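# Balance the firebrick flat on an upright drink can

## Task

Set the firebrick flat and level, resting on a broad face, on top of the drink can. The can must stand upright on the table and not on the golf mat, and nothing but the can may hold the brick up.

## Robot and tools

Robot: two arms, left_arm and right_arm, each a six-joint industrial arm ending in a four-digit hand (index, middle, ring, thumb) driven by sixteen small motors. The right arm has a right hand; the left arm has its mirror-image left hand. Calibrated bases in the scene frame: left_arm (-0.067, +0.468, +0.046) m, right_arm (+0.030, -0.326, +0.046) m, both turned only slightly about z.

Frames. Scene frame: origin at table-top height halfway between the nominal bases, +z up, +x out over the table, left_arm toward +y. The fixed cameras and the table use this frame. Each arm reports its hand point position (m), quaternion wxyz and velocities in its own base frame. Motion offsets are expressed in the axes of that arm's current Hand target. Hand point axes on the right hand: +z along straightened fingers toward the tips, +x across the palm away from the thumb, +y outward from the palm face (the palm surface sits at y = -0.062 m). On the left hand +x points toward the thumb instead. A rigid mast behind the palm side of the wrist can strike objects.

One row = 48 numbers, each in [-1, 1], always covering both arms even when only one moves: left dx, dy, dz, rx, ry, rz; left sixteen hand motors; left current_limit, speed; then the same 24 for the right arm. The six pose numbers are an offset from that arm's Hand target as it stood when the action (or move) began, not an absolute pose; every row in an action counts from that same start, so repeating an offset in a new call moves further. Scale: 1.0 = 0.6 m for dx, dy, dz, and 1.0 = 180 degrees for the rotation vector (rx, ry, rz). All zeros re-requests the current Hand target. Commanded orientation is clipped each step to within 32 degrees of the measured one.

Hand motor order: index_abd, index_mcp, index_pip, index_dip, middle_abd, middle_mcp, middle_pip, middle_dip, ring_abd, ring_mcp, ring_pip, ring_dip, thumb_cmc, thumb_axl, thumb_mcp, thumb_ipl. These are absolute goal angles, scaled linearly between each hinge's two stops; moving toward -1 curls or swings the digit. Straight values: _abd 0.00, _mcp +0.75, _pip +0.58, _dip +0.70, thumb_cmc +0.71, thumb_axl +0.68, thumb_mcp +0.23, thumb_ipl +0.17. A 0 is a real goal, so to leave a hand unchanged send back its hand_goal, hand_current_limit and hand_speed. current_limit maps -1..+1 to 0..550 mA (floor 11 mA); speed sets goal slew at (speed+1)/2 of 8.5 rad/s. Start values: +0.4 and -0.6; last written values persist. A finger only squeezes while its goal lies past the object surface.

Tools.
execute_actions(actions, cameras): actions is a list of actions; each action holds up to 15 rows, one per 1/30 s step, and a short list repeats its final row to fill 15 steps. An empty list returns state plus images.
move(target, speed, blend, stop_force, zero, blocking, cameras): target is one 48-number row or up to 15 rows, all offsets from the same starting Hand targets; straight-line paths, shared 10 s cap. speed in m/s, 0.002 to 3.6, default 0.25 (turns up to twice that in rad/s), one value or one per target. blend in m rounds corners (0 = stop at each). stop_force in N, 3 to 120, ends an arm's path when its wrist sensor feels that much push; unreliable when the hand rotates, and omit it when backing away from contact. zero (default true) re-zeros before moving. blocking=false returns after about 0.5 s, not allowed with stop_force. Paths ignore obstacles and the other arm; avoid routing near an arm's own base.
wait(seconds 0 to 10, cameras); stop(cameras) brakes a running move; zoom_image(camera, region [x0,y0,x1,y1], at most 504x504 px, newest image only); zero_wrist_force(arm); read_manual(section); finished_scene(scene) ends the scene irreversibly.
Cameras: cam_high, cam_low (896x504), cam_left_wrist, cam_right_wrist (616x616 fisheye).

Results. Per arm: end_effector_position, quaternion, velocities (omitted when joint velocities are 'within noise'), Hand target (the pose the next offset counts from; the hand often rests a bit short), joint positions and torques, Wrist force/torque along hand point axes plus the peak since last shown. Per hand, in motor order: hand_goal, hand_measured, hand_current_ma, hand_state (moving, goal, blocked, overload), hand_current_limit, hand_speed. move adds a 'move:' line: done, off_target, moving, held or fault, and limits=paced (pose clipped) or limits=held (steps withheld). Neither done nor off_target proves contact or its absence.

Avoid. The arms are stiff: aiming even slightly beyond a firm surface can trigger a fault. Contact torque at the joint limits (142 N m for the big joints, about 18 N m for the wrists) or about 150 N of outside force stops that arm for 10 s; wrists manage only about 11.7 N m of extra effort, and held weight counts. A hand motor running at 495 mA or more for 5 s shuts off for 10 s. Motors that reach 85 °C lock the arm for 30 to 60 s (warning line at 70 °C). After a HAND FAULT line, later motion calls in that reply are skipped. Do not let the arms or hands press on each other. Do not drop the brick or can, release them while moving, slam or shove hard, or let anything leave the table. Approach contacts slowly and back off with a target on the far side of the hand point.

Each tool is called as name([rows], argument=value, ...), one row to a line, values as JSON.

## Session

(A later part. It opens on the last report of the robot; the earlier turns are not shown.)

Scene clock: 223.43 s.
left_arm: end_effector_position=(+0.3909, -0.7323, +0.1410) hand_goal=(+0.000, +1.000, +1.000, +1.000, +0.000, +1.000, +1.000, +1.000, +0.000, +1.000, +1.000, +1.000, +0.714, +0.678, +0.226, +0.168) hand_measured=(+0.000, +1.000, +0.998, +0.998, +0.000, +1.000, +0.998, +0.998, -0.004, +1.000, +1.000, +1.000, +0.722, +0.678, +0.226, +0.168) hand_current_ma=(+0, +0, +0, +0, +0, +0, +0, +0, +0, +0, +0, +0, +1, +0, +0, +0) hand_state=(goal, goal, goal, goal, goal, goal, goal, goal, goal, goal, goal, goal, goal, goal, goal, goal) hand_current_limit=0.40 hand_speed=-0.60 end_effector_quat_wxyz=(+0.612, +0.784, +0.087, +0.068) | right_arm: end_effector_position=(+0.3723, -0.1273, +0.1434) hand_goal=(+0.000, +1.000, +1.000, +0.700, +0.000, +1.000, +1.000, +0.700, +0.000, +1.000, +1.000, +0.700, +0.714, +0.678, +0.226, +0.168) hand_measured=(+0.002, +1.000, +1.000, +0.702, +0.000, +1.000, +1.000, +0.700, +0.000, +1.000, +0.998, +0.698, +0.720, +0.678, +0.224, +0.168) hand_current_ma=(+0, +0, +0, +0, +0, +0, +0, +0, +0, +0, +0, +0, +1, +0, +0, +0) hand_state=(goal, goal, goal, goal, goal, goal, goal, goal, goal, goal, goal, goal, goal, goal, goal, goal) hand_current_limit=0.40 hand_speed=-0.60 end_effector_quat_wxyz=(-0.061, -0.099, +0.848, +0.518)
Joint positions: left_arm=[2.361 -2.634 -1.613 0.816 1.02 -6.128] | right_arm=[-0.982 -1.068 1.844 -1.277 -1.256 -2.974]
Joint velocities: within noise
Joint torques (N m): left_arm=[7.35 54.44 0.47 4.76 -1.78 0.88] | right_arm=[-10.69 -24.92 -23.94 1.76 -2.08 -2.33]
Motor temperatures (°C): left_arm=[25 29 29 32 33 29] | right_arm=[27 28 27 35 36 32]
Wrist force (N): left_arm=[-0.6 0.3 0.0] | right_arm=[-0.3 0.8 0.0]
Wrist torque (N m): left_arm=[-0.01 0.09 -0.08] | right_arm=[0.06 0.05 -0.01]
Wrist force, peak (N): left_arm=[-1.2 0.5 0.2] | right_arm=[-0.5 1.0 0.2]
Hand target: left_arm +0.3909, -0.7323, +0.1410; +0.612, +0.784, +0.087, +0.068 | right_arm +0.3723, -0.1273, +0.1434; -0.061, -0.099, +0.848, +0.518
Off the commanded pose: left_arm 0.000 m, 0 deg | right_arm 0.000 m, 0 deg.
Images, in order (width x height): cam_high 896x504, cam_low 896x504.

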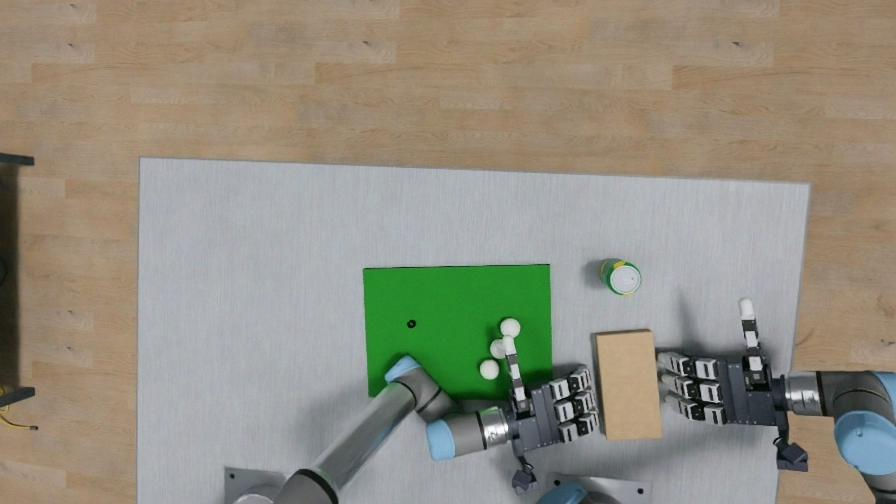

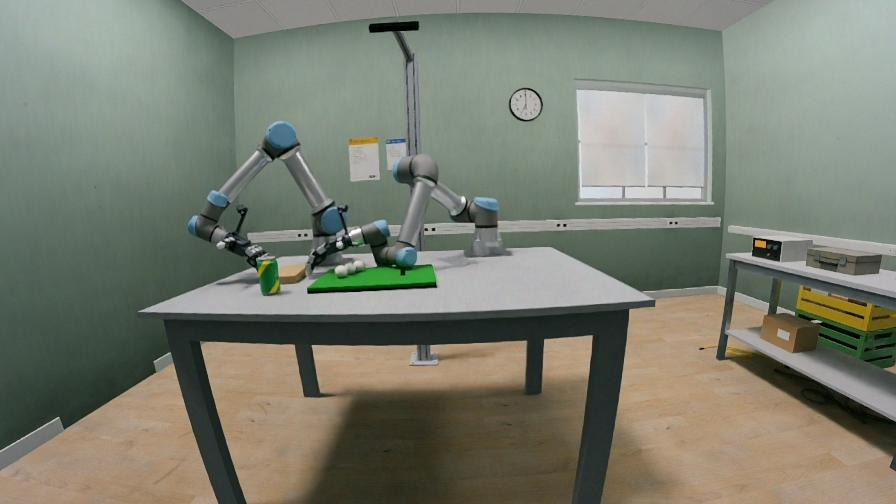

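move([
  [-0.0083,0.0016,0.0065,0,0,0,0,1,1,1,0,1,1,1,0,1,1,1,0.714,0.678,0.226,0.168,0.4,-0.6,0.0083,0.003,0.006,0,0,0,0,1,1,0.7,0,1,1,0.7,0,1,1,0.7,0.714,0.678,0.226,0.168,0.4,-0.6],
  [-0.0083,0.0121,0.0485,0,0,0,0,1,1,1,0,1,1,1,0,1,1,1,0.714,0.678,0.226,0.168,0.4,-0.6,0.0083,0.0227,0.0446,0,0,0,0,1,1,0.7,0,1,1,0.7,0,1,1,0.7,0.714,0.678,0.226,0.168,0.4,-0.6],
], speed=0.015, stop_force=15, cameras=["cam_high"])

zoom_image(camera="cam_high", region=[540, 290, 740, 460])

Scene clock: 240.47 s.
left_arm: end_effector_position=(+0.3891, -0.7475, +0.1410) hand_goal=(+0.000, +1.000, +1.000, +1.000, +0.000, +1.000, +1.000, +1.000, +0.000, +1.000, +1.000, +1.000, +0.714, +0.678, +0.226, +0.168) hand_measured=(-0.002, +1.000, +1.000, +1.000, -0.006, +1.000, +1.000, +1.000, -0.042, +1.002, +1.002, +1.000, +0.722, +0.678, +0.226, +0.168) hand_current_ma=(+0, +0, +0, +0, +0, +0, +0, +0, -20, +0, +0, +0, +1, +0, +0, +0) hand_state=(goal, goal, goal, goal, goal, goal, goal, goal, blocked, goal, goal, goal, goal, goal, goal, goal) hand_current_limit=0.40 hand_speed=-0.60 end_effector_quat_wxyz=(+0.612, +0.784, +0.087, +0.068) | right_arm: end_effector_position=(+0.3641, -0.1144, +0.1434) hand_goal=(+0.000, +1.000, +1.000, +0.700, +0.000, +1.000, +1.000, +0.700, +0.000, +1.000, +1.000, +0.700, +0.714, +0.678, +0.226, +0.168) hand_measured=(+0.034, +1.000, +1.000, +0.734, +0.004, +1.000, +1.000, +0.722, +0.000, +1.000, +1.000, +0.710, +0.720, +0.678, +0.224, +0.168) hand_current_ma=(+21, +0, +0, +25, +0, +0, +0, +12, +0, +0, +0, +3, +1, +0, +0, +0) hand_state=(blocked, goal, goal, blocked, goal, goal, goal, blocked, goal, goal, goal, goal, goal, goal, goal, goal) hand_current_limit=0.40 hand_speed=-0.60 end_effector_quat_wxyz=(-0.061, -0.099, +0.848, +0.518)
Joint positions: left_arm=[2.341 -2.648 -1.571 0.792 1.04 -6.135] | right_arm=[-0.982 -1.094 1.89 -1.296 -1.256 -2.973]
Joint torques (N m): left_arm=[8.86 54.56 4.1 4.08 -1.67 0.68] | right_arm=[-8.01 -20.19 -17.61 3.31 -1.57 -2.42]
Wrist force (N): left_arm=[-3.1 2.2 -9.5] | right_arm=[-1.8 3.2 -11.6]
Wrist torque (N m): left_arm=[1.39 -0.72 -0.53] | right_arm=[1.55 -0.10 -0.22]
Wrist force, peak (N): left_arm=[-3.7 3.7 -26.2] | right_arm=[-2.8 6.2 -25.1]
Hand target: left_arm +0.3891, -0.7475, +0.1410; +0.612, +0.784, +0.087, +0.068 (not the last commanded pose) | right_arm +0.3641, -0.1144, +0.1434; -0.061, -0.099, +0.848, +0.518 (not the last commanded pose)
Off the commanded pose: left_arm 0.016 m, 0 deg | right_arm 0.016 m, 0 deg.
move: contact (left_arm, right_arm); path passed 1 of 2 targets
Images, in order (width x height): cam_high 896x504.

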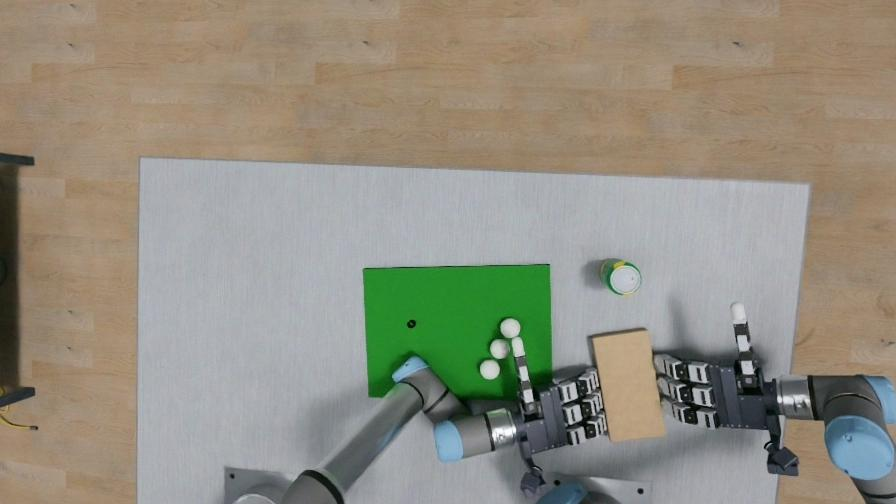

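Scaled by 2.520 from the camera's 896x504 image, which has a finer 1280x720 frame.

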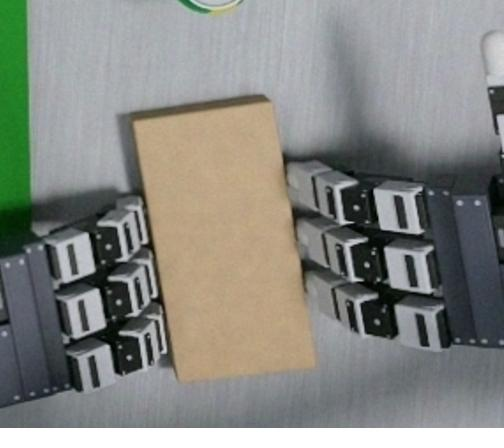

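move(target=[0,0.0006,0.0024,0,0,0,0,1,1,1,0,1,1,1,0,1,1,1,0.714,0.678,0.226,0.168,0.4,-0.6,0,0.0011,0.0022,0,0,0,0,1,1,0.62,0,1,1,0.62,0,1,1,0.62,0.714,0.678,0.226,0.168,0.4,-0.6], speed=0.01)

Scene clock: 245.47 s.
left_arm: end_effector_position=(+0.3895, -0.7488, +0.1410) hand_goal=(+0.000, +1.000, +1.000, +1.000, +0.000, +1.000, +1.000, +1.000, +0.000, +1.000, +1.000, +1.000, +0.714, +0.678, +0.226, +0.168) hand_measured=(-0.006, +1.002, +1.002, +1.000, -0.010, +1.002, +1.002, +1.000, -0.048, +1.002, +1.002, +1.002, +0.722, +0.678, +0.226, +0.168) hand_current_ma=(+0, +0, +0, +0, -1, +0, +0, +0, -26, +0, +0, +0, +1, +0, +0, +0) hand_state=(goal, goal, goal, goal, goal, goal, goal, goal, blocked, goal, goal, goal, goal, goal, goal, goal) hand_current_limit=0.40 hand_speed=-0.60 end_effector_quat_wxyz=(+0.612, +0.784, +0.087, +0.068) | right_arm: end_effector_position=(+0.3638, -0.1131, +0.1434) hand_goal=(+0.000, +1.000, +1.000, +0.620, +0.000, +1.000, +1.000, +0.620, +0.000, +1.000, +1.000, +0.620, +0.714, +0.678, +0.226, +0.168) hand_measured=(+0.036, +1.002, +1.002, +0.706, +0.006, +1.002, +1.002, +0.698, +0.004, +1.002, +1.002, +0.686, +0.720, +0.678, +0.224, +0.168) hand_current_ma=(+24, +0, +0, +141, +1, +0, +0, +119, +0, +0, +0, +87, +1, +0, +0, +0) hand_state=(blocked, goal, goal, blocked, goal, goal, goal, blocked, goal, goal, goal, blocked, goal, goal, goal, goal) hand_current_limit=0.40 hand_speed=-0.60 end_effector_quat_wxyz=(-0.061, -0.099, +0.848, +0.518)
Joint positions: left_arm=[2.34 -2.649 -1.567 0.789 1.041 -6.136] | right_arm=[-0.981 -1.096 1.893 -1.298 -1.255 -2.973]
Joint torques (N m): left_arm=[-15.21 34.52 34.11 -1.01 2.92 -1.07] | right_arm=[23.43 -30.02 19.8 5.45 2.29 1.96]
Wrist force (N): left_arm=[-3.7 3.5 -61.3] | right_arm=[-2.8 -2.8 -48.4]
Wrist torque (N m): left_arm=[9.25 -2.28 -0.77] | right_arm=[7.22 0.80 -0.40]
Wrist force, peak (N): left_arm=[-3.7 3.5 -61.3] | right_arm=[-2.8 -2.8 -48.4]
Hand target: left_arm +0.3894, -0.7489, +0.1410; +0.612, +0.784, +0.087, +0.068 | right_arm +0.3638, -0.1129, +0.1434; -0.061, -0.099, +0.848, +0.518
Off the commanded pose: left_arm 0.000 m, 0 deg | right_arm 0.000 m, 0 deg.
move: done

move(target=[0,0.0065,-0.0016,0,0,0,0,1,1,1,0,1,1,1,0,1,1,1,0.714,0.678,0.226,0.168,0.4,-0.6,0,0.0059,-0.003,0,0,0,0,1,1,0.62,0,1,1,0.62,0,1,1,0.62,0.714,0.678,0.226,0.168,0.4,-0.6], speed=0.01)

Scene clock: 249.73 s.
left_arm: end_effector_position=(+0.3894, -0.7490, +0.1448) hand_goal=(+0.000, +1.000, +1.000, +1.000, +0.000, +1.000, +1.000, +1.000, +0.000, +1.000, +1.000, +1.000, +0.714, +0.678, +0.226, +0.168) hand_measured=(-0.006, +1.002, +1.002, +1.000, -0.012, +1.002, +1.002, +1.002, -0.048, +1.002, +1.002, +1.002, +0.722, +0.678, +0.226, +0.168) hand_current_ma=(+0, +0, +0, +0, -2, +0, +0, +0, -26, +0, +0, +0, +1, +0, +0, +0) hand_state=(goal, goal, goal, goal, goal, goal, goal, goal, blocked, goal, goal, goal, goal, goal, goal, goal) hand_current_limit=0.40 hand_speed=-0.60 end_effector_quat_wxyz=(+0.612, +0.784, +0.087, +0.068) | right_arm: end_effector_position=(+0.3638, -0.1129, +0.1472) hand_goal=(+0.000, +1.000, +1.000, +0.620, +0.000, +1.000, +1.000, +0.620, +0.000, +1.000, +1.000, +0.620, +0.714, +0.678, +0.226, +0.168) hand_measured=(+0.040, +1.002, +1.002, +0.710, +0.010, +1.002, +1.002, +0.708, +0.006, +1.002, +1.002, +0.698, +0.720, +0.678, +0.224, +0.168) hand_current_ma=(+27, +0, +0, +156, +2, +0, +0, +150, +1, +0, +0, +120, +1, +0, +0, +0) hand_state=(blocked, goal, goal, blocked, goal, goal, goal, blocked, goal, goal, goal, blocked, goal, goal, goal, goal) hand_current_limit=0.40 hand_speed=-0.60 end_effector_quat_wxyz=(-0.061, -0.099, +0.848, +0.518)
Joint positions: left_arm=[2.339 -2.641 -1.569 0.784 1.041 -6.136] | right_arm=[-0.981 -1.103 1.891 -1.289 -1.255 -2.973]
Joint torques (N m): left_arm=[-0.37 69.45 17.62 4.09 0.57 -1.08] | right_arm=[14.61 -39.45 -6.29 15.72 2.18 2.09]
Wrist force (N): left_arm=[-4.7 -20.2 -29.0] | right_arm=[-3.9 -25.7 -25.1]
Wrist torque (N m): left_arm=[5.50 -0.97 -0.07] | right_arm=[5.24 0.37 -0.92]
Wrist force, peak (N): left_arm=[-3.4 3.2 -67.3] | right_arm=[-2.6 0.0 -54.7]
Hand target: left_arm +0.3894, -0.7489, +0.1450; +0.612, +0.784, +0.087, +0.068 | right_arm +0.3638, -0.1129, +0.1473; -0.061, -0.099, +0.848, +0.518
Off the commanded pose: left_arm 0.000 m, 0 deg | right_arm 0.000 m, 0 deg.
move: done

move([
  [0,0.0005,0.0019,0,0,0,0,1,1,1,0,1,1,1,0,1,1,1,0.714,0.678,0.226,0.168,0.4,-0.6,0,0.0009,0.0018,0,0,0,0,1,1,0.62,0,1,1,0.62,0,1,1,0.62,0.714,0.678,0.226,0.168,0.4,-0.6],
  [0,0.0974,-0.0223,0,0,0,0,1,1,1,0,1,1,1,0,1,1,1,0.714,0.678,0.226,0.168,0.4,-0.6,0,0.09,-0.0436,0,0,0,0,1,1,0.62,0,1,1,0.62,0,1,1,0.62,0.714,0.678,0.226,0.168,0.4,-0.6],
], speed=0.04)

Scene clock: 257.03 s.
left_arm: end_effector_position=(+0.3897, -0.7501, +0.2047) hand_goal=(+0.000, +1.000, +1.000, +1.000, +0.000, +1.000, +1.000, +1.000, +0.000, +1.000, +1.000, +1.000, +0.714, +0.678, +0.226, +0.168) hand_measured=(-0.012, +1.002, +1.002, +1.000, -0.016, +1.002, +1.002, +1.002, -0.052, +1.002, +1.002, +1.002, +0.722, +0.678, +0.226, +0.168) hand_current_ma=(-1, +0, +0, +0, -3, +0, +0, +0, -32, +0, +0, +0, +1, +0, +0, +0) hand_state=(goal, goal, goal, goal, goal, goal, goal, goal, blocked, goal, goal, goal, goal, goal, goal, goal) hand_current_limit=0.40 hand_speed=-0.60 end_effector_quat_wxyz=(+0.612, +0.783, +0.087, +0.068) | right_arm: end_effector_position=(+0.3639, -0.1121, +0.2061) hand_goal=(+0.000, +1.000, +1.000, +0.620, +0.000, +1.000, +1.000, +0.620, +0.000, +1.000, +1.000, +0.620, +0.714, +0.678, +0.226, +0.168) hand_measured=(+0.046, +1.004, +1.002, +0.730, +0.014, +1.002, +1.002, +0.728, +0.012, +1.002, +1.002, +0.716, +0.720, +0.678, +0.224, +0.168) hand_current_ma=(+34, +0, +0, +219, +5, +0, +0, +214, +3, +0, +0, +173, +1, +0, +0, +0) hand_state=(blocked, goal, goal, blocked, goal, goal, goal, blocked, goal, goal, goal, blocked, goal, goal, goal, goal) hand_current_limit=0.40 hand_speed=-0.60 end_effector_quat_wxyz=(-0.060, -0.100, +0.849, +0.516)
Joint positions: left_arm=[2.338 -2.522 -1.605 0.701 1.042 -6.136] | right_arm=[-0.98 -1.202 1.845 -1.15 -1.254 -2.972]
Joint torques (N m): left_arm=[-9.59 66.48 18.83 3.99 1.94 0.52] | right_arm=[19.9 -38.27 -10.49 16.01 1.33 1.52]
Wrist force (N): left_arm=[-4.6 -20.0 -30.7] | right_arm=[-3.7 -26.8 -26.0]
Wrist torque (N m): left_arm=[5.82 -0.96 -0.06] | right_arm=[5.49 0.31 -0.88]
Wrist force, peak (N): left_arm=[-5.5 -23.0 -38.5] | right_arm=[-4.4 -30.4 -34.0]
Hand target: left_arm +0.3897, -0.7501, +0.2049; +0.612, +0.784, +0.087, +0.068 | right_arm +0.3635, -0.1116, +0.2073; -0.061, -0.099, +0.848, +0.518
Off the commanded pose: left_arm 0.000 m, 0 deg | right_arm 0.001 m, 0 deg.
move: done

move([
  [0,0.0006,0.0024,0,0,0,0,1,1,1,0,1,1,1,0,1,1,1,0.714,0.678,0.226,0.168,0.4,-0.6,0,0.0011,0.0022,0,0,0,0,1,1,0.62,0,1,1,0.62,0,1,1,0.62,0.714,0.678,0.226,0.168,0.4,-0.6],
  [0,0.1299,-0.0299,0,0,0,0,1,1,1,0,1,1,1,0,1,1,1,0.714,0.678,0.226,0.168,0.4,-0.6,0,0.1199,-0.0583,0,0,0,0,1,1,0.62,0,1,1,0.62,0,1,1,0.62,0.714,0.678,0.226,0.168,0.4,-0.6],
], speed=0.05, cameras=["cam_high","cam_low"])

Scene clock: 265.63 s.
left_arm: end_effector_position=(+0.3900, -0.7516, +0.2847) hand_goal=(+0.000, +1.000, +1.000, +1.000, +0.000, +1.000, +1.000, +1.000, +0.000, +1.000, +1.000, +1.000, +0.714, +0.678, +0.226, +0.168) hand_measured=(-0.020, +1.002, +1.002, +1.000, -0.026, +1.002, +1.002, +1.002, -0.062, +1.002, +1.002, +1.000, +0.722, +0.678, +0.226, +0.168) hand_current_ma=(-5, +0, +0, +0, -8, +0, +0, +0, -43, +0, +0, +0, +1, +0, +0, +0) hand_state=(goal, goal, goal, goal, blocked, goal, goal, goal, blocked, goal, goal, goal, goal, goal, goal, goal) hand_current_limit=0.40 hand_speed=-0.60 end_effector_quat_wxyz=(+0.612, +0.784, +0.087, +0.068) | right_arm: end_effector_position=(+0.3641, -0.1113, +0.2847) hand_goal=(+0.000, +1.000, +1.000, +0.620, +0.000, +1.000, +1.000, +0.620, +0.000, +1.000, +1.000, +0.620, +0.714, +0.678, +0.226, +0.168) hand_measured=(+0.050, +1.004, +1.002, +0.754, +0.020, +1.002, +1.002, +0.752, +0.016, +1.002, +1.002, +0.736, +0.720, +0.678, +0.224, +0.168) hand_current_ma=(+43, +0, +0, +317, +8, +0, +0, +302, +6, +0, +0, +239, +1, +0, +0, +0) hand_state=(blocked, goal, goal, blocked, blocked, goal, goal, blocked, goal, goal, goal, blocked, goal, goal, goal, goal) hand_current_limit=0.40 hand_speed=-0.60 end_effector_quat_wxyz=(-0.058, -0.101, +0.851, +0.513)
Joint positions: left_arm=[2.337 -2.374 -1.619 0.567 1.043 -6.136] | right_arm=[-0.979 -1.305 1.75 -0.96 -1.253 -2.972]
Joint torques (N m): left_arm=[-11.14 58.96 23.2 3.65 1.96 0.92] | right_arm=[20.68 -39.04 -15.44 15.83 -0.39 0.48]
Wrist force (N): left_arm=[-4.4 -19.6 -30.1] | right_arm=[-3.6 -27.3 -25.1]
Wrist torque (N m): left_arm=[5.71 -0.93 -0.06] | right_arm=[5.35 0.29 -0.79]
Wrist force, peak (N): left_arm=[-6.4 -25.7 -48.3] | right_arm=[-5.0 -35.5 -42.6]
Hand target: left_arm +0.3900, -0.7516, +0.2849; +0.612, +0.784, +0.087, +0.068 | right_arm +0.3632, -0.1099, +0.2873; -0.061, -0.099, +0.848, +0.518
Off the commanded pose: left_arm 0.000 m, 0 deg | right_arm 0.003 m, 1 deg.
move: done
Images, in order (width x height): cam_high 896x504, cam_low 896x504.

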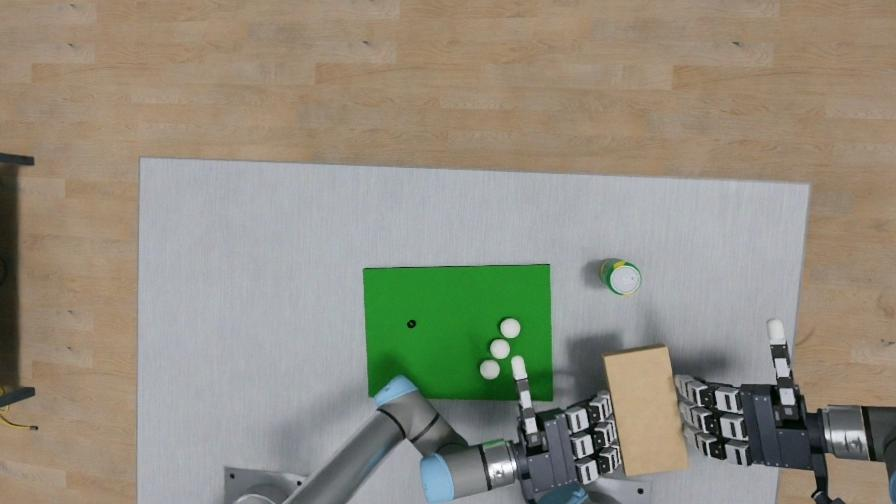

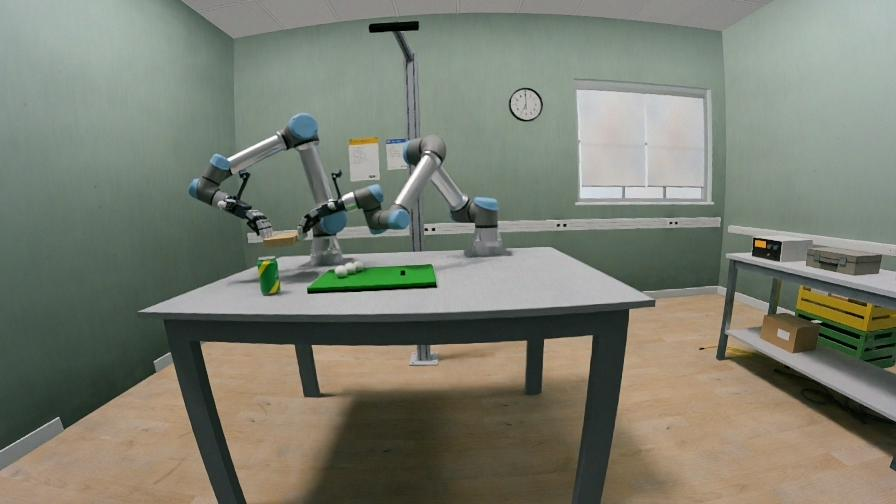

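move(target=[0.1667,0.0042,0.0168,0,0,0,0,1,1,1,0,1,1,1,0,1,1,1,0.714,0.678,0.226,0.168,0.4,-0.6,-0.1667,-0.0087,-0.0169,0,0,0,0,1,1,0.62,0,1,1,0.62,0,1,1,0.62,0.714,0.678,0.226,0.168,0.4,-0.6], speed=0.05)

Scene clock: 289.70 s.
left_arm: end_effector_position=(+0.4897, -0.7399, +0.2849) hand_goal=(+0.000, +1.000, +1.000, +1.000, +0.000, +1.000, +1.000, +1.000, +0.000, +1.000, +1.000, +1.000, +0.714, +0.678, +0.226, +0.168) hand_measured=(-0.024, +1.002, +1.002, +1.000, -0.030, +1.002, +1.002, +1.002, -0.066, +1.004, +1.002, +1.002, +0.722, +0.678, +0.226, +0.168) hand_current_ma=(-6, +0, +0, +0, -10, +0, +0, +0, -48, +0, +0, +0, +1, +0, +0, +0) hand_state=(blocked, goal, goal, goal, blocked, goal, goal, goal, blocked, goal, goal, goal, goal, goal, goal, goal) hand_current_limit=0.40 hand_speed=-0.60 end_effector_quat_wxyz=(+0.612, +0.784, +0.087, +0.068) | right_arm: end_effector_position=(+0.4638, -0.0988, +0.2857) hand_goal=(+0.000, +1.000, +1.000, +0.620, +0.000, +1.000, +1.000, +0.620, +0.000, +1.000, +1.000, +0.620, +0.714, +0.678, +0.226, +0.168) hand_measured=(+0.060, +1.004, +1.002, +0.754, +0.030, +1.002, +1.002, +0.752, +0.026, +1.002, +1.002, +0.736, +0.720, +0.678, +0.224, +0.168) hand_current_ma=(+58, +0, +0, +317, +16, +0, +0, +302, +13, +0, +0, +239, +1, +0, +0, +0) hand_state=(blocked, goal, goal, blocked, blocked, goal, goal, blocked, blocked, goal, goal, blocked, goal, goal, goal, goal) hand_current_limit=0.40 hand_speed=-0.60 end_effector_quat_wxyz=(-0.058, -0.101, +0.850, +0.514)
Joint positions: left_arm=[2.461 -2.449 -1.454 0.453 0.925 -6.093] | right_arm=[-0.823 -1.151 1.538 -0.93 -1.117 -2.889]
Joint torques (N m): left_arm=[3.01 46.57 41.26 3.66 -1.73 1.82] | right_arm=[23.08 -28.37 -16.29 15.36 4.47 2.01]
Wrist force (N): left_arm=[-7.4 -20.3 -31.3] | right_arm=[-6.4 -27.8 -26.9]
Wrist torque (N m): left_arm=[5.95 -1.47 -0.15] | right_arm=[5.65 0.14 -0.91]
Wrist force, peak (N): left_arm=[-7.3 -21.0 -33.5] | right_arm=[-7.1 -29.0 -28.7]
Hand target: left_arm +0.4898, -0.7399, +0.2849; +0.612, +0.784, +0.087, +0.068 | right_arm +0.4631, -0.0979, +0.2872; -0.061, -0.099, +0.848, +0.518
Off the commanded pose: left_arm 0.000 m, 0 deg | right_arm 0.002 m, 1 deg.
move: done

move(target=[0.1659,0.0042,0.0168,0,0,0,0,1,1,1,0,1,1,1,0,1,1,1,0.714,0.678,0.226,0.168,0.4,-0.6,-0.1675,-0.0079,-0.0154,0,0,0,0,1,1,0.62,0,1,1,0.62,0,1,1,0.62,0.714,0.678,0.226,0.168,0.4,-0.6], speed=0.05, cameras=["cam_high","cam_low"])

zoom_image(camera="cam_high", region=[540, 220, 740, 390])

zoom_image(camera="cam_low", region=[180, 180, 380, 320])

Scene clock: 298.33 s.
left_arm: end_effector_position=(+0.5891, -0.7282, +0.2850) hand_goal=(+0.000, +1.000, +1.000, +1.000, +0.000, +1.000, +1.000, +1.000, +0.000, +1.000, +1.000, +1.000, +0.714, +0.678, +0.226, +0.168) hand_measured=(-0.030, +1.002, +1.000, +1.000, -0.036, +1.002, +1.002, +1.002, -0.072, +1.004, +1.002, +1.002, +0.722, +0.678, +0.226, +0.168) hand_current_ma=(-11, +0, +0, +0, -15, +0, +0, +0, -60, +0, +0, +0, +1, +0, +0, +0) hand_state=(blocked, goal, goal, goal, blocked, goal, goal, goal, blocked, goal, goal, goal, goal, goal, goal, goal) hand_current_limit=0.40 hand_speed=-0.60 end_effector_quat_wxyz=(+0.612, +0.784, +0.087, +0.068) | right_arm: end_effector_position=(+0.5639, -0.0854, +0.2860) hand_goal=(+0.000, +1.000, +1.000, +0.620, +0.000, +1.000, +1.000, +0.620, +0.000, +1.000, +1.000, +0.620, +0.714, +0.678, +0.226, +0.168) hand_measured=(+0.068, +1.004, +1.002, +0.754, +0.038, +1.002, +1.002, +0.752, +0.034, +1.002, +1.002, +0.736, +0.720, +0.678, +0.224, +0.168) hand_current_ma=(+71, +1, +0, +317, +24, +0, +0, +302, +20, +0, +0, +239, +1, +0, +0, +0) hand_state=(blocked, goal, goal, blocked, blocked, goal, goal, blocked, blocked, goal, goal, blocked, goal, goal, goal, goal) hand_current_limit=0.40 hand_speed=-0.60 end_effector_quat_wxyz=(-0.058, -0.101, +0.849, +0.515)
Joint positions: left_arm=[2.562 -2.554 -1.227 0.304 0.829 -6.051] | right_arm=[-0.697 -0.975 1.27 -0.872 -1.011 -2.814]
Joint torques (N m): left_arm=[-1.13 51.46 41.38 3.33 -1.76 1.61] | right_arm=[27.66 -35.24 -18.07 15.22 5.56 1.9]
Wrist force (N): left_arm=[-7.7 -21.5 -35.4] | right_arm=[-6.7 -30.0 -29.8]
Wrist torque (N m): left_arm=[6.64 -1.78 -0.02] | right_arm=[6.20 0.27 -1.00]
Wrist force, peak (N): left_arm=[-8.4 -22.3 -37.0] | right_arm=[-7.4 -30.6 -31.7]
Hand target: left_arm +0.5892, -0.7282, +0.2850; +0.612, +0.784, +0.087, +0.068 | right_arm +0.5633, -0.0848, +0.2872; -0.061, -0.099, +0.848, +0.518
Off the commanded pose: left_arm 0.000 m, 0 deg | right_arm 0.001 m, 1 deg.
move: done
Images, in order (width x height): cam_high 896x504, cam_low 896x504.

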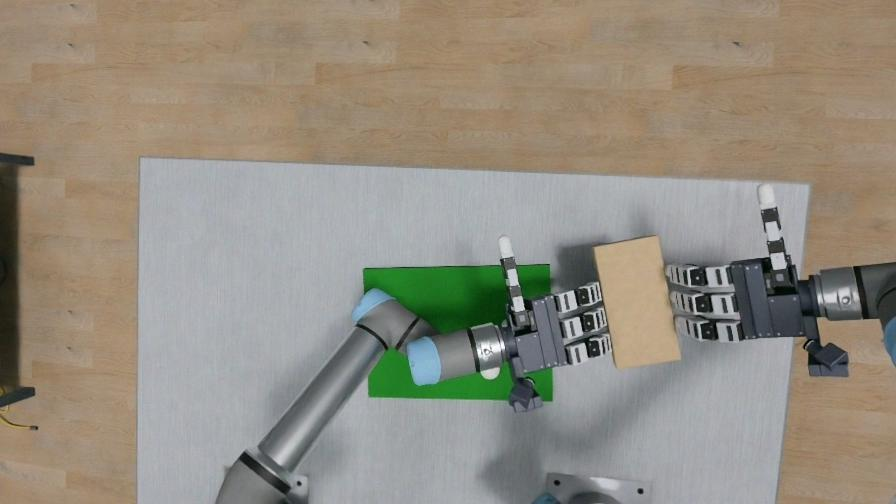

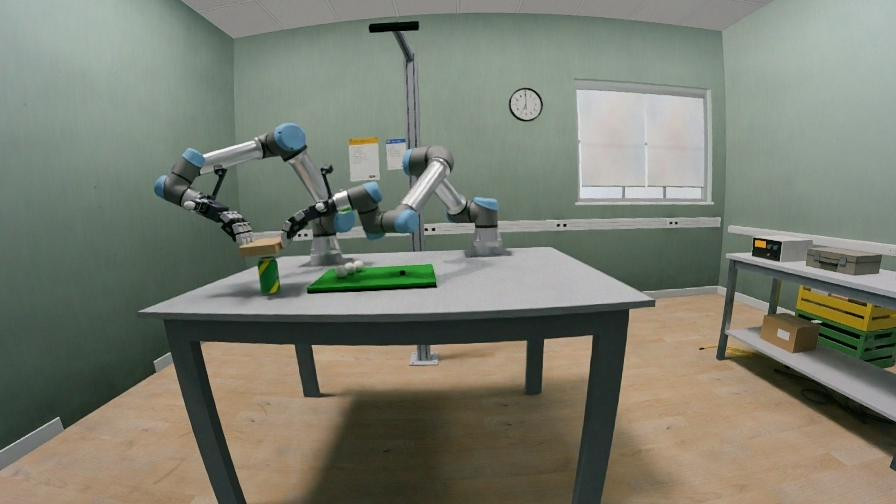

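Scaled by 2.520 from the camera's 896x504 image, which has a finer 1280x720 frame.

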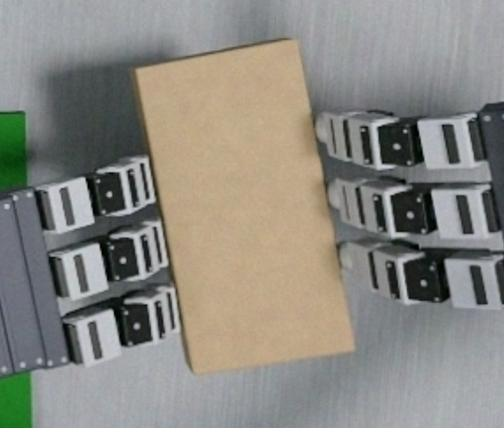

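Scaled by 2.520 from the camera's 896x504 image, which has a finer 1280x720 frame.

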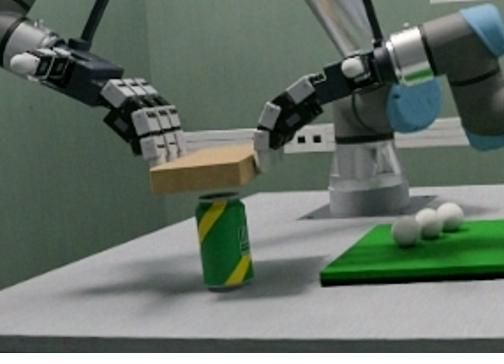

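zoom_image(camera="cam_low", region=[230, 225, 300, 305])

Scaled by 6.300 from the camera's 896x504 image, which has a finer 1280x720 frame.

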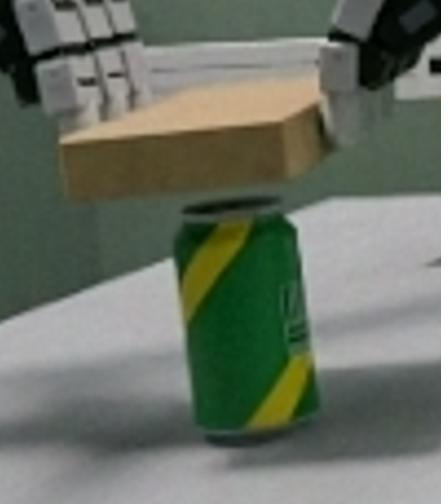

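move(target=[0.0634,-0.0019,-0.0076,0,0,0,0,1,1,1,0,1,1,1,0,1,1,1,0.714,0.678,0.226,0.168,0.4,-0.6,-0.065,0.0036,0.007,0,0,0,0,1,1,0.62,0,1,1,0.62,0,1,1,0.62,0.714,0.678,0.226,0.168,0.4,-0.6], speed=0.04, cameras=["cam_high","cam_low"])

zoom_image(camera="cam_high", region=[580, 200, 700, 360])

zoom_image(camera="cam_low", region=[230, 225, 300, 305])

Scene clock: 339.20 s.
left_arm: end_effector_position=(+0.6252, -0.7153, +0.2850) hand_goal=(+0.000, +1.000, +1.000, +1.000, +0.000, +1.000, +1.000, +1.000, +0.000, +1.000, +1.000, +1.000, +0.714, +0.678, +0.226, +0.168) hand_measured=(-0.030, +1.002, +1.000, +1.000, -0.036, +1.002, +1.002, +1.002, -0.072, +1.004, +1.002, +1.002, +0.722, +0.678, +0.226, +0.168) hand_current_ma=(-11, +0, +0, +0, -15, +0, +0, +0, -60, +0, +0, +0, +1, +0, +0, +0) hand_state=(blocked, goal, goal, goal, blocked, goal, goal, goal, blocked, goal, goal, goal, goal, goal, goal, goal) hand_current_limit=0.40 hand_speed=-0.60 end_effector_quat_wxyz=(+0.612, +0.784, +0.087, +0.068) | right_arm: end_effector_position=(+0.6007, -0.0717, +0.2862) hand_goal=(+0.000, +1.000, +1.000, +0.620, +0.000, +1.000, +1.000, +0.620, +0.000, +1.000, +1.000, +0.620, +0.714, +0.678, +0.226, +0.168) hand_measured=(+0.068, +1.004, +1.002, +0.754, +0.038, +1.002, +1.002, +0.752, +0.034, +1.002, +1.002, +0.736, +0.720, +0.678, +0.224, +0.168) hand_current_ma=(+71, +1, +0, +317, +24, +0, +0, +302, +20, +0, +0, +239, +1, +0, +0, +0) hand_state=(blocked, goal, goal, blocked, blocked, goal, goal, blocked, blocked, goal, goal, blocked, goal, goal, goal, goal) hand_current_limit=0.40 hand_speed=-0.60 end_effector_quat_wxyz=(-0.058, -0.101, +0.849, +0.515)
Joint positions: left_arm=[2.604 -2.588 -1.153 0.25 0.789 -6.032] | right_arm=[-0.648 -0.913 1.169 -0.851 -0.969 -2.781]
Joint torques (N m): left_arm=[-7.75 52.38 42.36 3.07 -3.13 1.32] | right_arm=[30.99 -38.18 -18.88 14.92 7.35 1.82]
Wrist force (N): left_arm=[-5.8 -22.7 -38.2] | right_arm=[-4.7 -31.2 -32.9]
Wrist torque (N m): left_arm=[7.08 -1.63 0.22] | right_arm=[6.79 0.51 -0.88]
Wrist force, peak (N): left_arm=[-6.5 -23.3 -40.2] | right_arm=[-5.7 -32.3 -34.7]
Hand target: left_arm +0.6253, -0.7153, +0.2850; +0.612, +0.784, +0.087, +0.068 | right_arm +0.6001, -0.0712, +0.2872; -0.061, -0.099, +0.848, +0.518
Off the commanded pose: left_arm 0.000 m, 0 deg | right_arm 0.001 m, 0 deg.
move: done
Images, in order (width x height): cam_high 896x504, cam_low 896x504.

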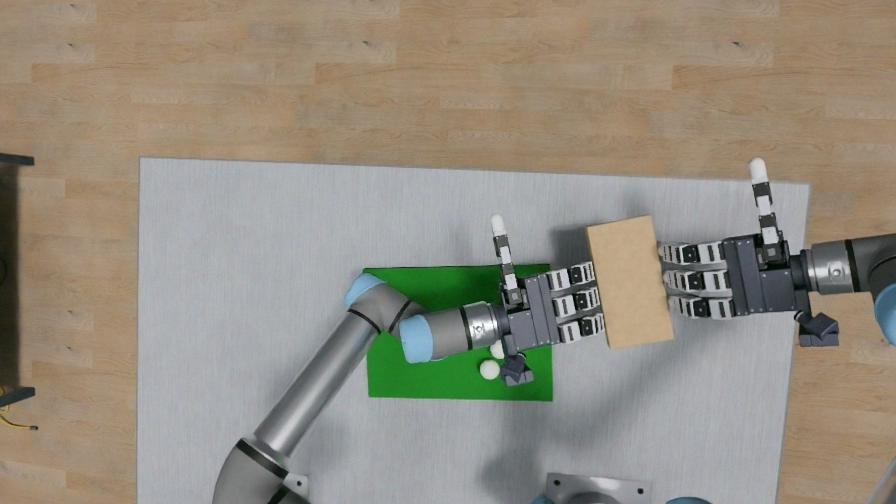

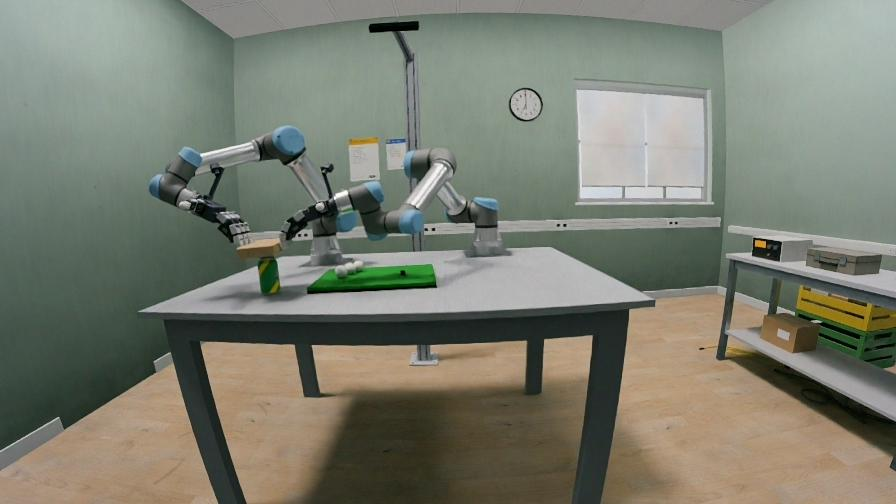

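Scaled by 3.150 from the camera's 896x504 image, which has a finer 1280x720 frame.

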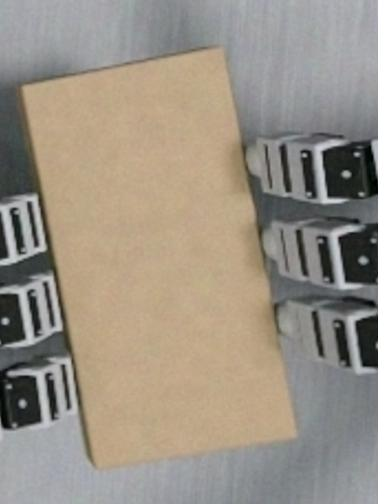

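Scaled by 6.300 from the camera's 896x504 image, which has a finer 1280x720 frame.

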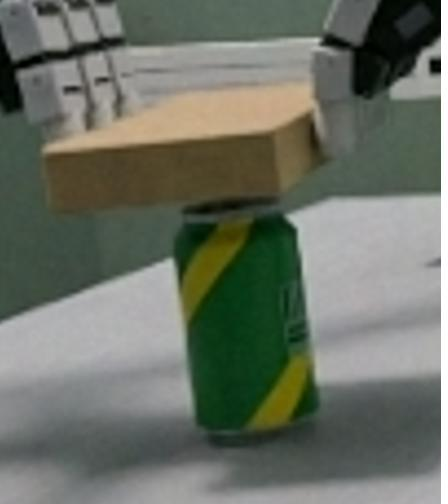

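move(target=[0,-0.0275,0.0069,0,0,0,0,1,1,1,0,1,1,1,0,1,1,1,0.714,0.678,0.226,0.168,0.4,-0.6,0,-0.023,0.0117,0,0,0,0,1,1,0.62,0,1,1,0.62,0,1,1,0.62,0.714,0.678,0.226,0.168,0.4,-0.6], speed=0.02, cameras=["cam_high","cam_low"])

zoom_image(camera="cam_low", region=[230, 225, 300, 305])

zoom_image(camera="cam_high", region=[580, 200, 700, 360])

Scene clock: 360.13 s.
left_arm: end_effector_position=(+0.6254, -0.7153, +0.2682) hand_goal=(+0.000, +1.000, +1.000, +1.000, +0.000, +1.000, +1.000, +1.000, +0.000, +1.000, +1.000, +1.000, +0.714, +0.678, +0.226, +0.168) hand_measured=(-0.036, +1.002, +1.002, +1.000, -0.042, +1.004, +1.002, +1.002, -0.078, +1.004, +1.004, +1.002, +0.722, +0.678, +0.226, +0.168) hand_current_ma=(-16, +0, +0, +0, -21, +0, +0, +0, -70, +0, +0, +0, +1, +0, +0, +0) hand_state=(blocked, goal, goal, goal, blocked, goal, goal, goal, blocked, goal, goal, goal, goal, goal, goal, goal) hand_current_limit=0.40 hand_speed=-0.60 end_effector_quat_wxyz=(+0.612, +0.784, +0.087, +0.068) | right_arm: end_effector_position=(+0.6002, -0.0712, +0.2719) hand_goal=(+0.000, +1.000, +1.000, +0.620, +0.000, +1.000, +1.000, +0.620, +0.000, +1.000, +1.000, +0.620, +0.714, +0.678, +0.226, +0.168) hand_measured=(+0.072, +1.004, +1.002, +0.762, +0.040, +1.004, +1.002, +0.762, +0.038, +1.004, +1.002, +0.748, +0.720, +0.678, +0.224, +0.168) hand_current_ma=(+78, +1, +0, +349, +29, +0, +0, +348, +24, +0, +0, +288, +1, +0, +0, +0) hand_state=(blocked, goal, goal, blocked, blocked, goal, goal, blocked, blocked, goal, goal, blocked, goal, goal, goal, goal) hand_current_limit=0.40 hand_speed=-0.60 end_effector_quat_wxyz=(-0.061, -0.099, +0.848, +0.518)
Joint positions: left_arm=[2.604 -2.613 -1.152 0.274 0.789 -6.032] | right_arm=[-0.648 -0.902 1.191 -0.876 -0.969 -2.781]
Joint torques (N m): left_arm=[-20.26 55.78 45.14 10.55 0.92 0.8] | right_arm=[22.5 -35.8 4.8 9.87 2.04 -2.42]
Wrist force (N): left_arm=[-8.9 -27.5 -51.3] | right_arm=[-7.3 -36.7 -45.9]
Wrist torque (N m): left_arm=[9.33 -2.27 -0.16] | right_arm=[9.19 0.33 -1.40]
Wrist force, peak (N): left_arm=[-8.9 -27.8 -52.9] | right_arm=[-7.3 -37.5 -46.9]
Hand target: left_arm +0.6253, -0.7153, +0.2680; +0.612, +0.784, +0.087, +0.068 | right_arm +0.6001, -0.0712, +0.2717; -0.061, -0.099, +0.848, +0.518
Off the commanded pose: left_arm 0.000 m, 0 deg | right_arm 0.000 m, 0 deg.
move: done
Images, in order (width x height): cam_high 896x504, cam_low 896x504.

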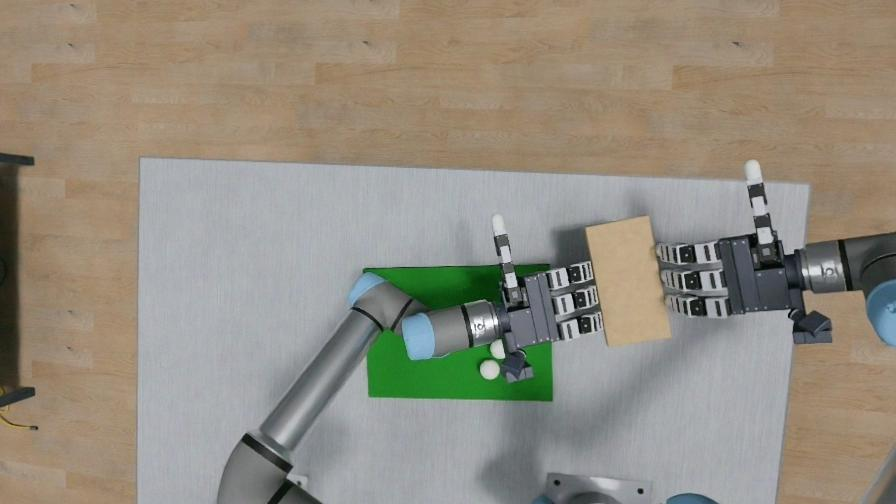

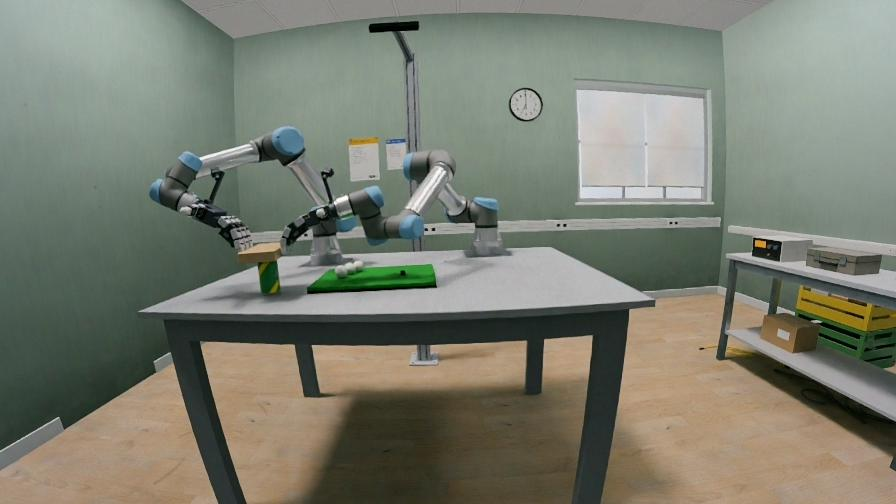

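Scaled by 6.300 from the camera's 896x504 image, which has a finer 1280x720 frame.

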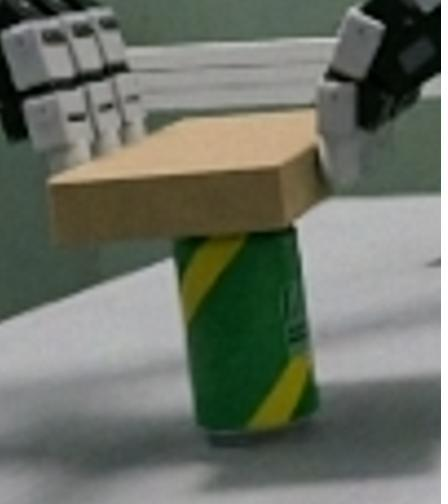

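Scaled by 3.150 from the camera's 896x504 image, which has a finer 1280x720 frame.

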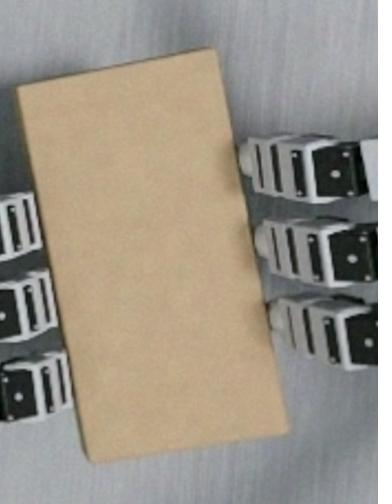

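move(target=[0,-0.0097,0.0024,0,0,0,0,1,1,1,0,1,1,1,0,1,1,1,0.714,0.678,0.226,0.168,0.4,-0.6,0,-0.0089,0.0045,0,0,0,0,1,1,0.62,0,1,1,0.62,0,1,1,0.62,0.714,0.678,0.226,0.168,0.4,-0.6], speed=0.006, stop_force=5)

zoom_image(camera="cam_low", region=[230, 225, 300, 305])

Scene clock: 367.33 s.
left_arm: end_effector_position=(+0.6253, -0.7153, +0.2652) hand_goal=(+0.000, +1.000, +1.000, +1.000, +0.000, +1.000, +1.000, +1.000, +0.000, +1.000, +1.000, +1.000, +0.714, +0.678, +0.226, +0.168) hand_measured=(-0.038, +1.002, +1.002, +1.000, -0.044, +1.004, +1.002, +1.002, -0.080, +1.004, +1.004, +1.002, +0.722, +0.678, +0.226, +0.168) hand_current_ma=(-16, +0, +0, +0, -22, +0, +0, +0, -72, +0, +0, +0, +1, +0, +0, +0) hand_state=(blocked, goal, goal, goal, blocked, goal, goal, goal, blocked, goal, goal, goal, goal, goal, goal, goal) hand_current_limit=0.40 hand_speed=-0.60 end_effector_quat_wxyz=(+0.612, +0.783, +0.087, +0.068) | right_arm: end_effector_position=(+0.6002, -0.0713, +0.2686) hand_goal=(+0.000, +1.000, +1.000, +0.620, +0.000, +1.000, +1.000, +0.620, +0.000, +1.000, +1.000, +0.620, +0.714, +0.678, +0.226, +0.168) hand_measured=(+0.072, +1.004, +1.002, +0.762, +0.040, +1.004, +1.002, +0.762, +0.038, +1.004, +1.002, +0.748, +0.720, +0.678, +0.224, +0.168) hand_current_ma=(+78, +1, +0, +349, +29, +0, +0, +348, +24, +0, +0, +288, +1, +0, +0, +0) hand_state=(blocked, goal, goal, blocked, blocked, goal, goal, blocked, blocked, goal, goal, blocked, goal, goal, goal, goal) hand_current_limit=0.40 hand_speed=-0.60 end_effector_quat_wxyz=(-0.061, -0.099, +0.848, +0.518)
Joint positions: left_arm=[2.604 -2.618 -1.151 0.279 0.789 -6.032] | right_arm=[-0.648 -0.9 1.196 -0.883 -0.969 -2.781]
Joint torques (N m): left_arm=[-20.42 67.13 22.25 3.07 1.06 -0.1] | right_arm=[22.64 -52.34 -11.85 14.85 0.95 -2.01]
Wrist force (N): left_arm=[-8.2 -21.9 -52.5] | right_arm=[-6.6 -33.0 -48.3]
Wrist torque (N m): left_arm=[9.24 -2.19 -0.11] | right_arm=[9.21 0.37 -1.33]
Wrist force, peak (N): left_arm=[-8.3 -19.1 -55.6] | right_arm=[-7.1 -31.2 -52.1]
Hand target: left_arm +0.6253, -0.7153, +0.2652; +0.612, +0.783, +0.087, +0.068 (not the last commanded pose) | right_arm +0.6001, -0.0712, +0.2687; -0.061, -0.099, +0.848, +0.518 (not the last commanded pose)
Off the commanded pose: left_arm 0.003 m, 0 deg | right_arm 0.003 m, 0 deg.
move: contact (left_arm, right_arm)

Scaled by 6.300 from the camera's 896x504 image, which has a finer 1280x720 frame.
This view is cut from an older image: the scene may have changed since it was taken.

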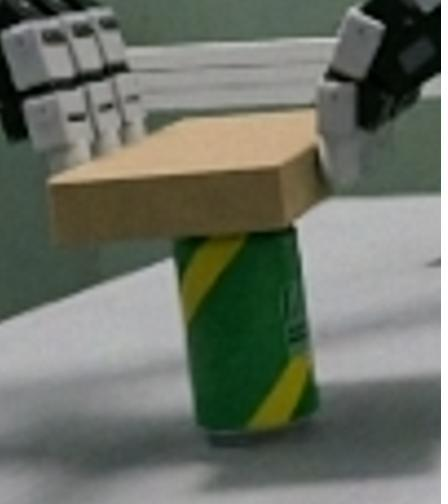

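move(target=[0,-0.0009,0.0002,0,0,0,0,1,1,1,0,1,1,1,0,1,1,1,0.714,0.678,0.226,0.168,0.4,-0.6,0,-0.0008,0.0004,0,0,0,0,1,1,0.62,0,1,1,0.62,0,1,1,0.62,0.714,0.678,0.226,0.168,0.4,-0.6], speed=0.006, cameras=["cam_high","cam_low"])

zoom_image(camera="cam_low", region=[230, 225, 300, 305])

zoom_image(camera="cam_high", region=[580, 200, 700, 360])

Scene clock: 371.63 s.
left_arm: end_effector_position=(+0.6253, -0.7153, +0.2647) hand_goal=(+0.000, +1.000, +1.000, +1.000, +0.000, +1.000, +1.000, +1.000, +0.000, +1.000, +1.000, +1.000, +0.714, +0.678, +0.226, +0.168) hand_measured=(-0.038, +1.002, +1.002, +1.000, -0.044, +1.004, +1.002, +1.002, -0.080, +1.004, +1.004, +1.002, +0.722, +0.678, +0.226, +0.168) hand_current_ma=(-16, +0, +0, +0, -22, +0, +0, +0, -72, +0, +0, +0, +1, +0, +0, +0) hand_state=(blocked, goal, goal, goal, blocked, goal, goal, goal, blocked, goal, goal, goal, goal, goal, goal, goal) hand_current_limit=0.40 hand_speed=-0.60 end_effector_quat_wxyz=(+0.612, +0.783, +0.087, +0.068) | right_arm: end_effector_position=(+0.6001, -0.0712, +0.2682) hand_goal=(+0.000, +1.000, +1.000, +0.620, +0.000, +1.000, +1.000, +0.620, +0.000, +1.000, +1.000, +0.620, +0.714, +0.678, +0.226, +0.168) hand_measured=(+0.072, +1.004, +1.002, +0.762, +0.040, +1.004, +1.002, +0.762, +0.038, +1.004, +1.002, +0.748, +0.720, +0.678, +0.224, +0.168) hand_current_ma=(+78, +1, +0, +349, +29, +0, +0, +348, +24, +0, +0, +289, +1, +0, +0, +0) hand_state=(blocked, goal, goal, blocked, blocked, goal, goal, blocked, blocked, goal, goal, blocked, goal, goal, goal, goal) hand_current_limit=0.40 hand_speed=-0.60 end_effector_quat_wxyz=(-0.061, -0.099, +0.848, +0.518)
Joint positions: left_arm=[2.604 -2.618 -1.151 0.279 0.789 -6.032] | right_arm=[-0.648 -0.899 1.196 -0.884 -0.969 -2.781]
Joint torques (N m): left_arm=[-18.76 44.95 23.62 6.25 0.35 0.09] | right_arm=[32.93 -29.53 11.46 9.26 0.77 -2.25]
Wrist force (N): left_arm=[-8.3 -14.4 -58.6] | right_arm=[-6.4 -26.7 -57.3]
Wrist torque (N m): left_arm=[9.77 -2.20 -0.14] | right_arm=[9.97 0.36 -1.37]
Wrist force, peak (N): left_arm=[-8.3 -14.4 -58.6] | right_arm=[-6.4 -26.7 -57.3]
Hand target: left_arm +0.6253, -0.7153, +0.2646; +0.612, +0.783, +0.087, +0.068 | right_arm +0.6001, -0.0712, +0.2681; -0.061, -0.099, +0.848, +0.518
Off the commanded pose: left_arm 0.000 m, 0 deg | right_arm 0.000 m, 0 deg.
move: done
Images, in order (width x height): cam_high 896x504, cam_low 896x504.

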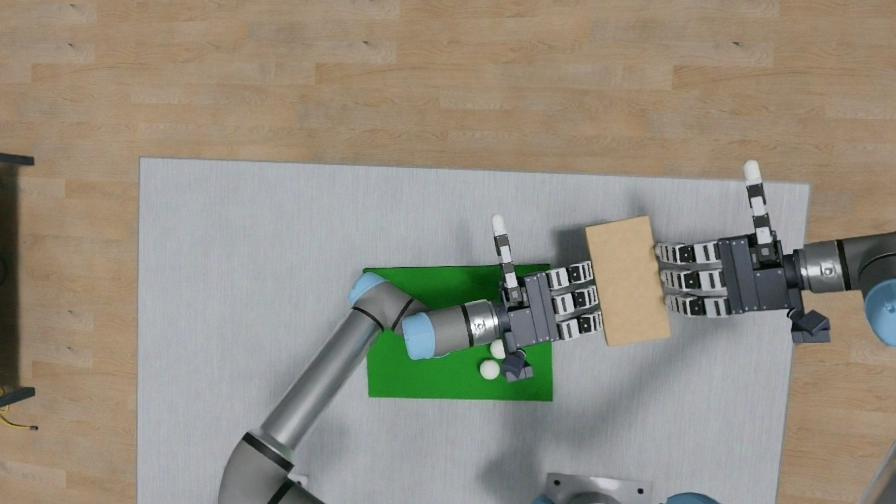

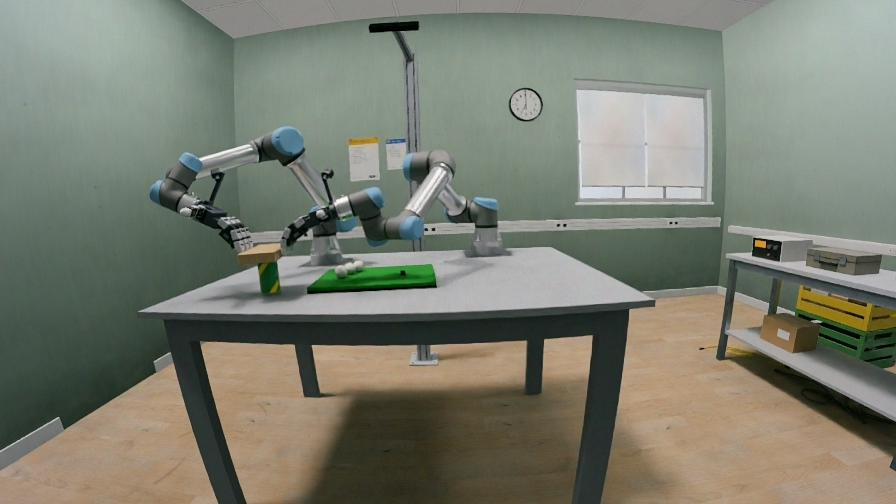

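Scaled by 6.300 from the camera's 896x504 image, which has a finer 1280x720 frame.

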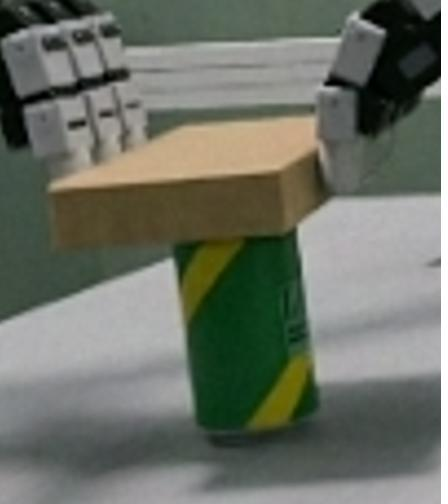

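Scaled by 3.150 from the camera's 896x504 image, which has a finer 1280x720 frame.

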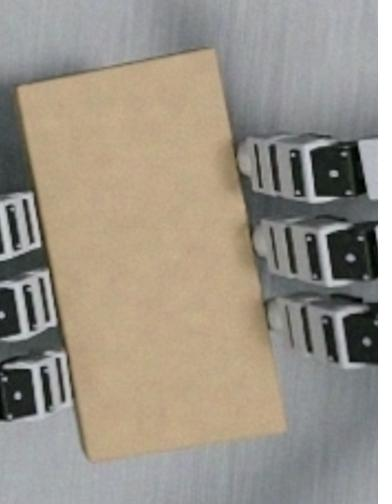

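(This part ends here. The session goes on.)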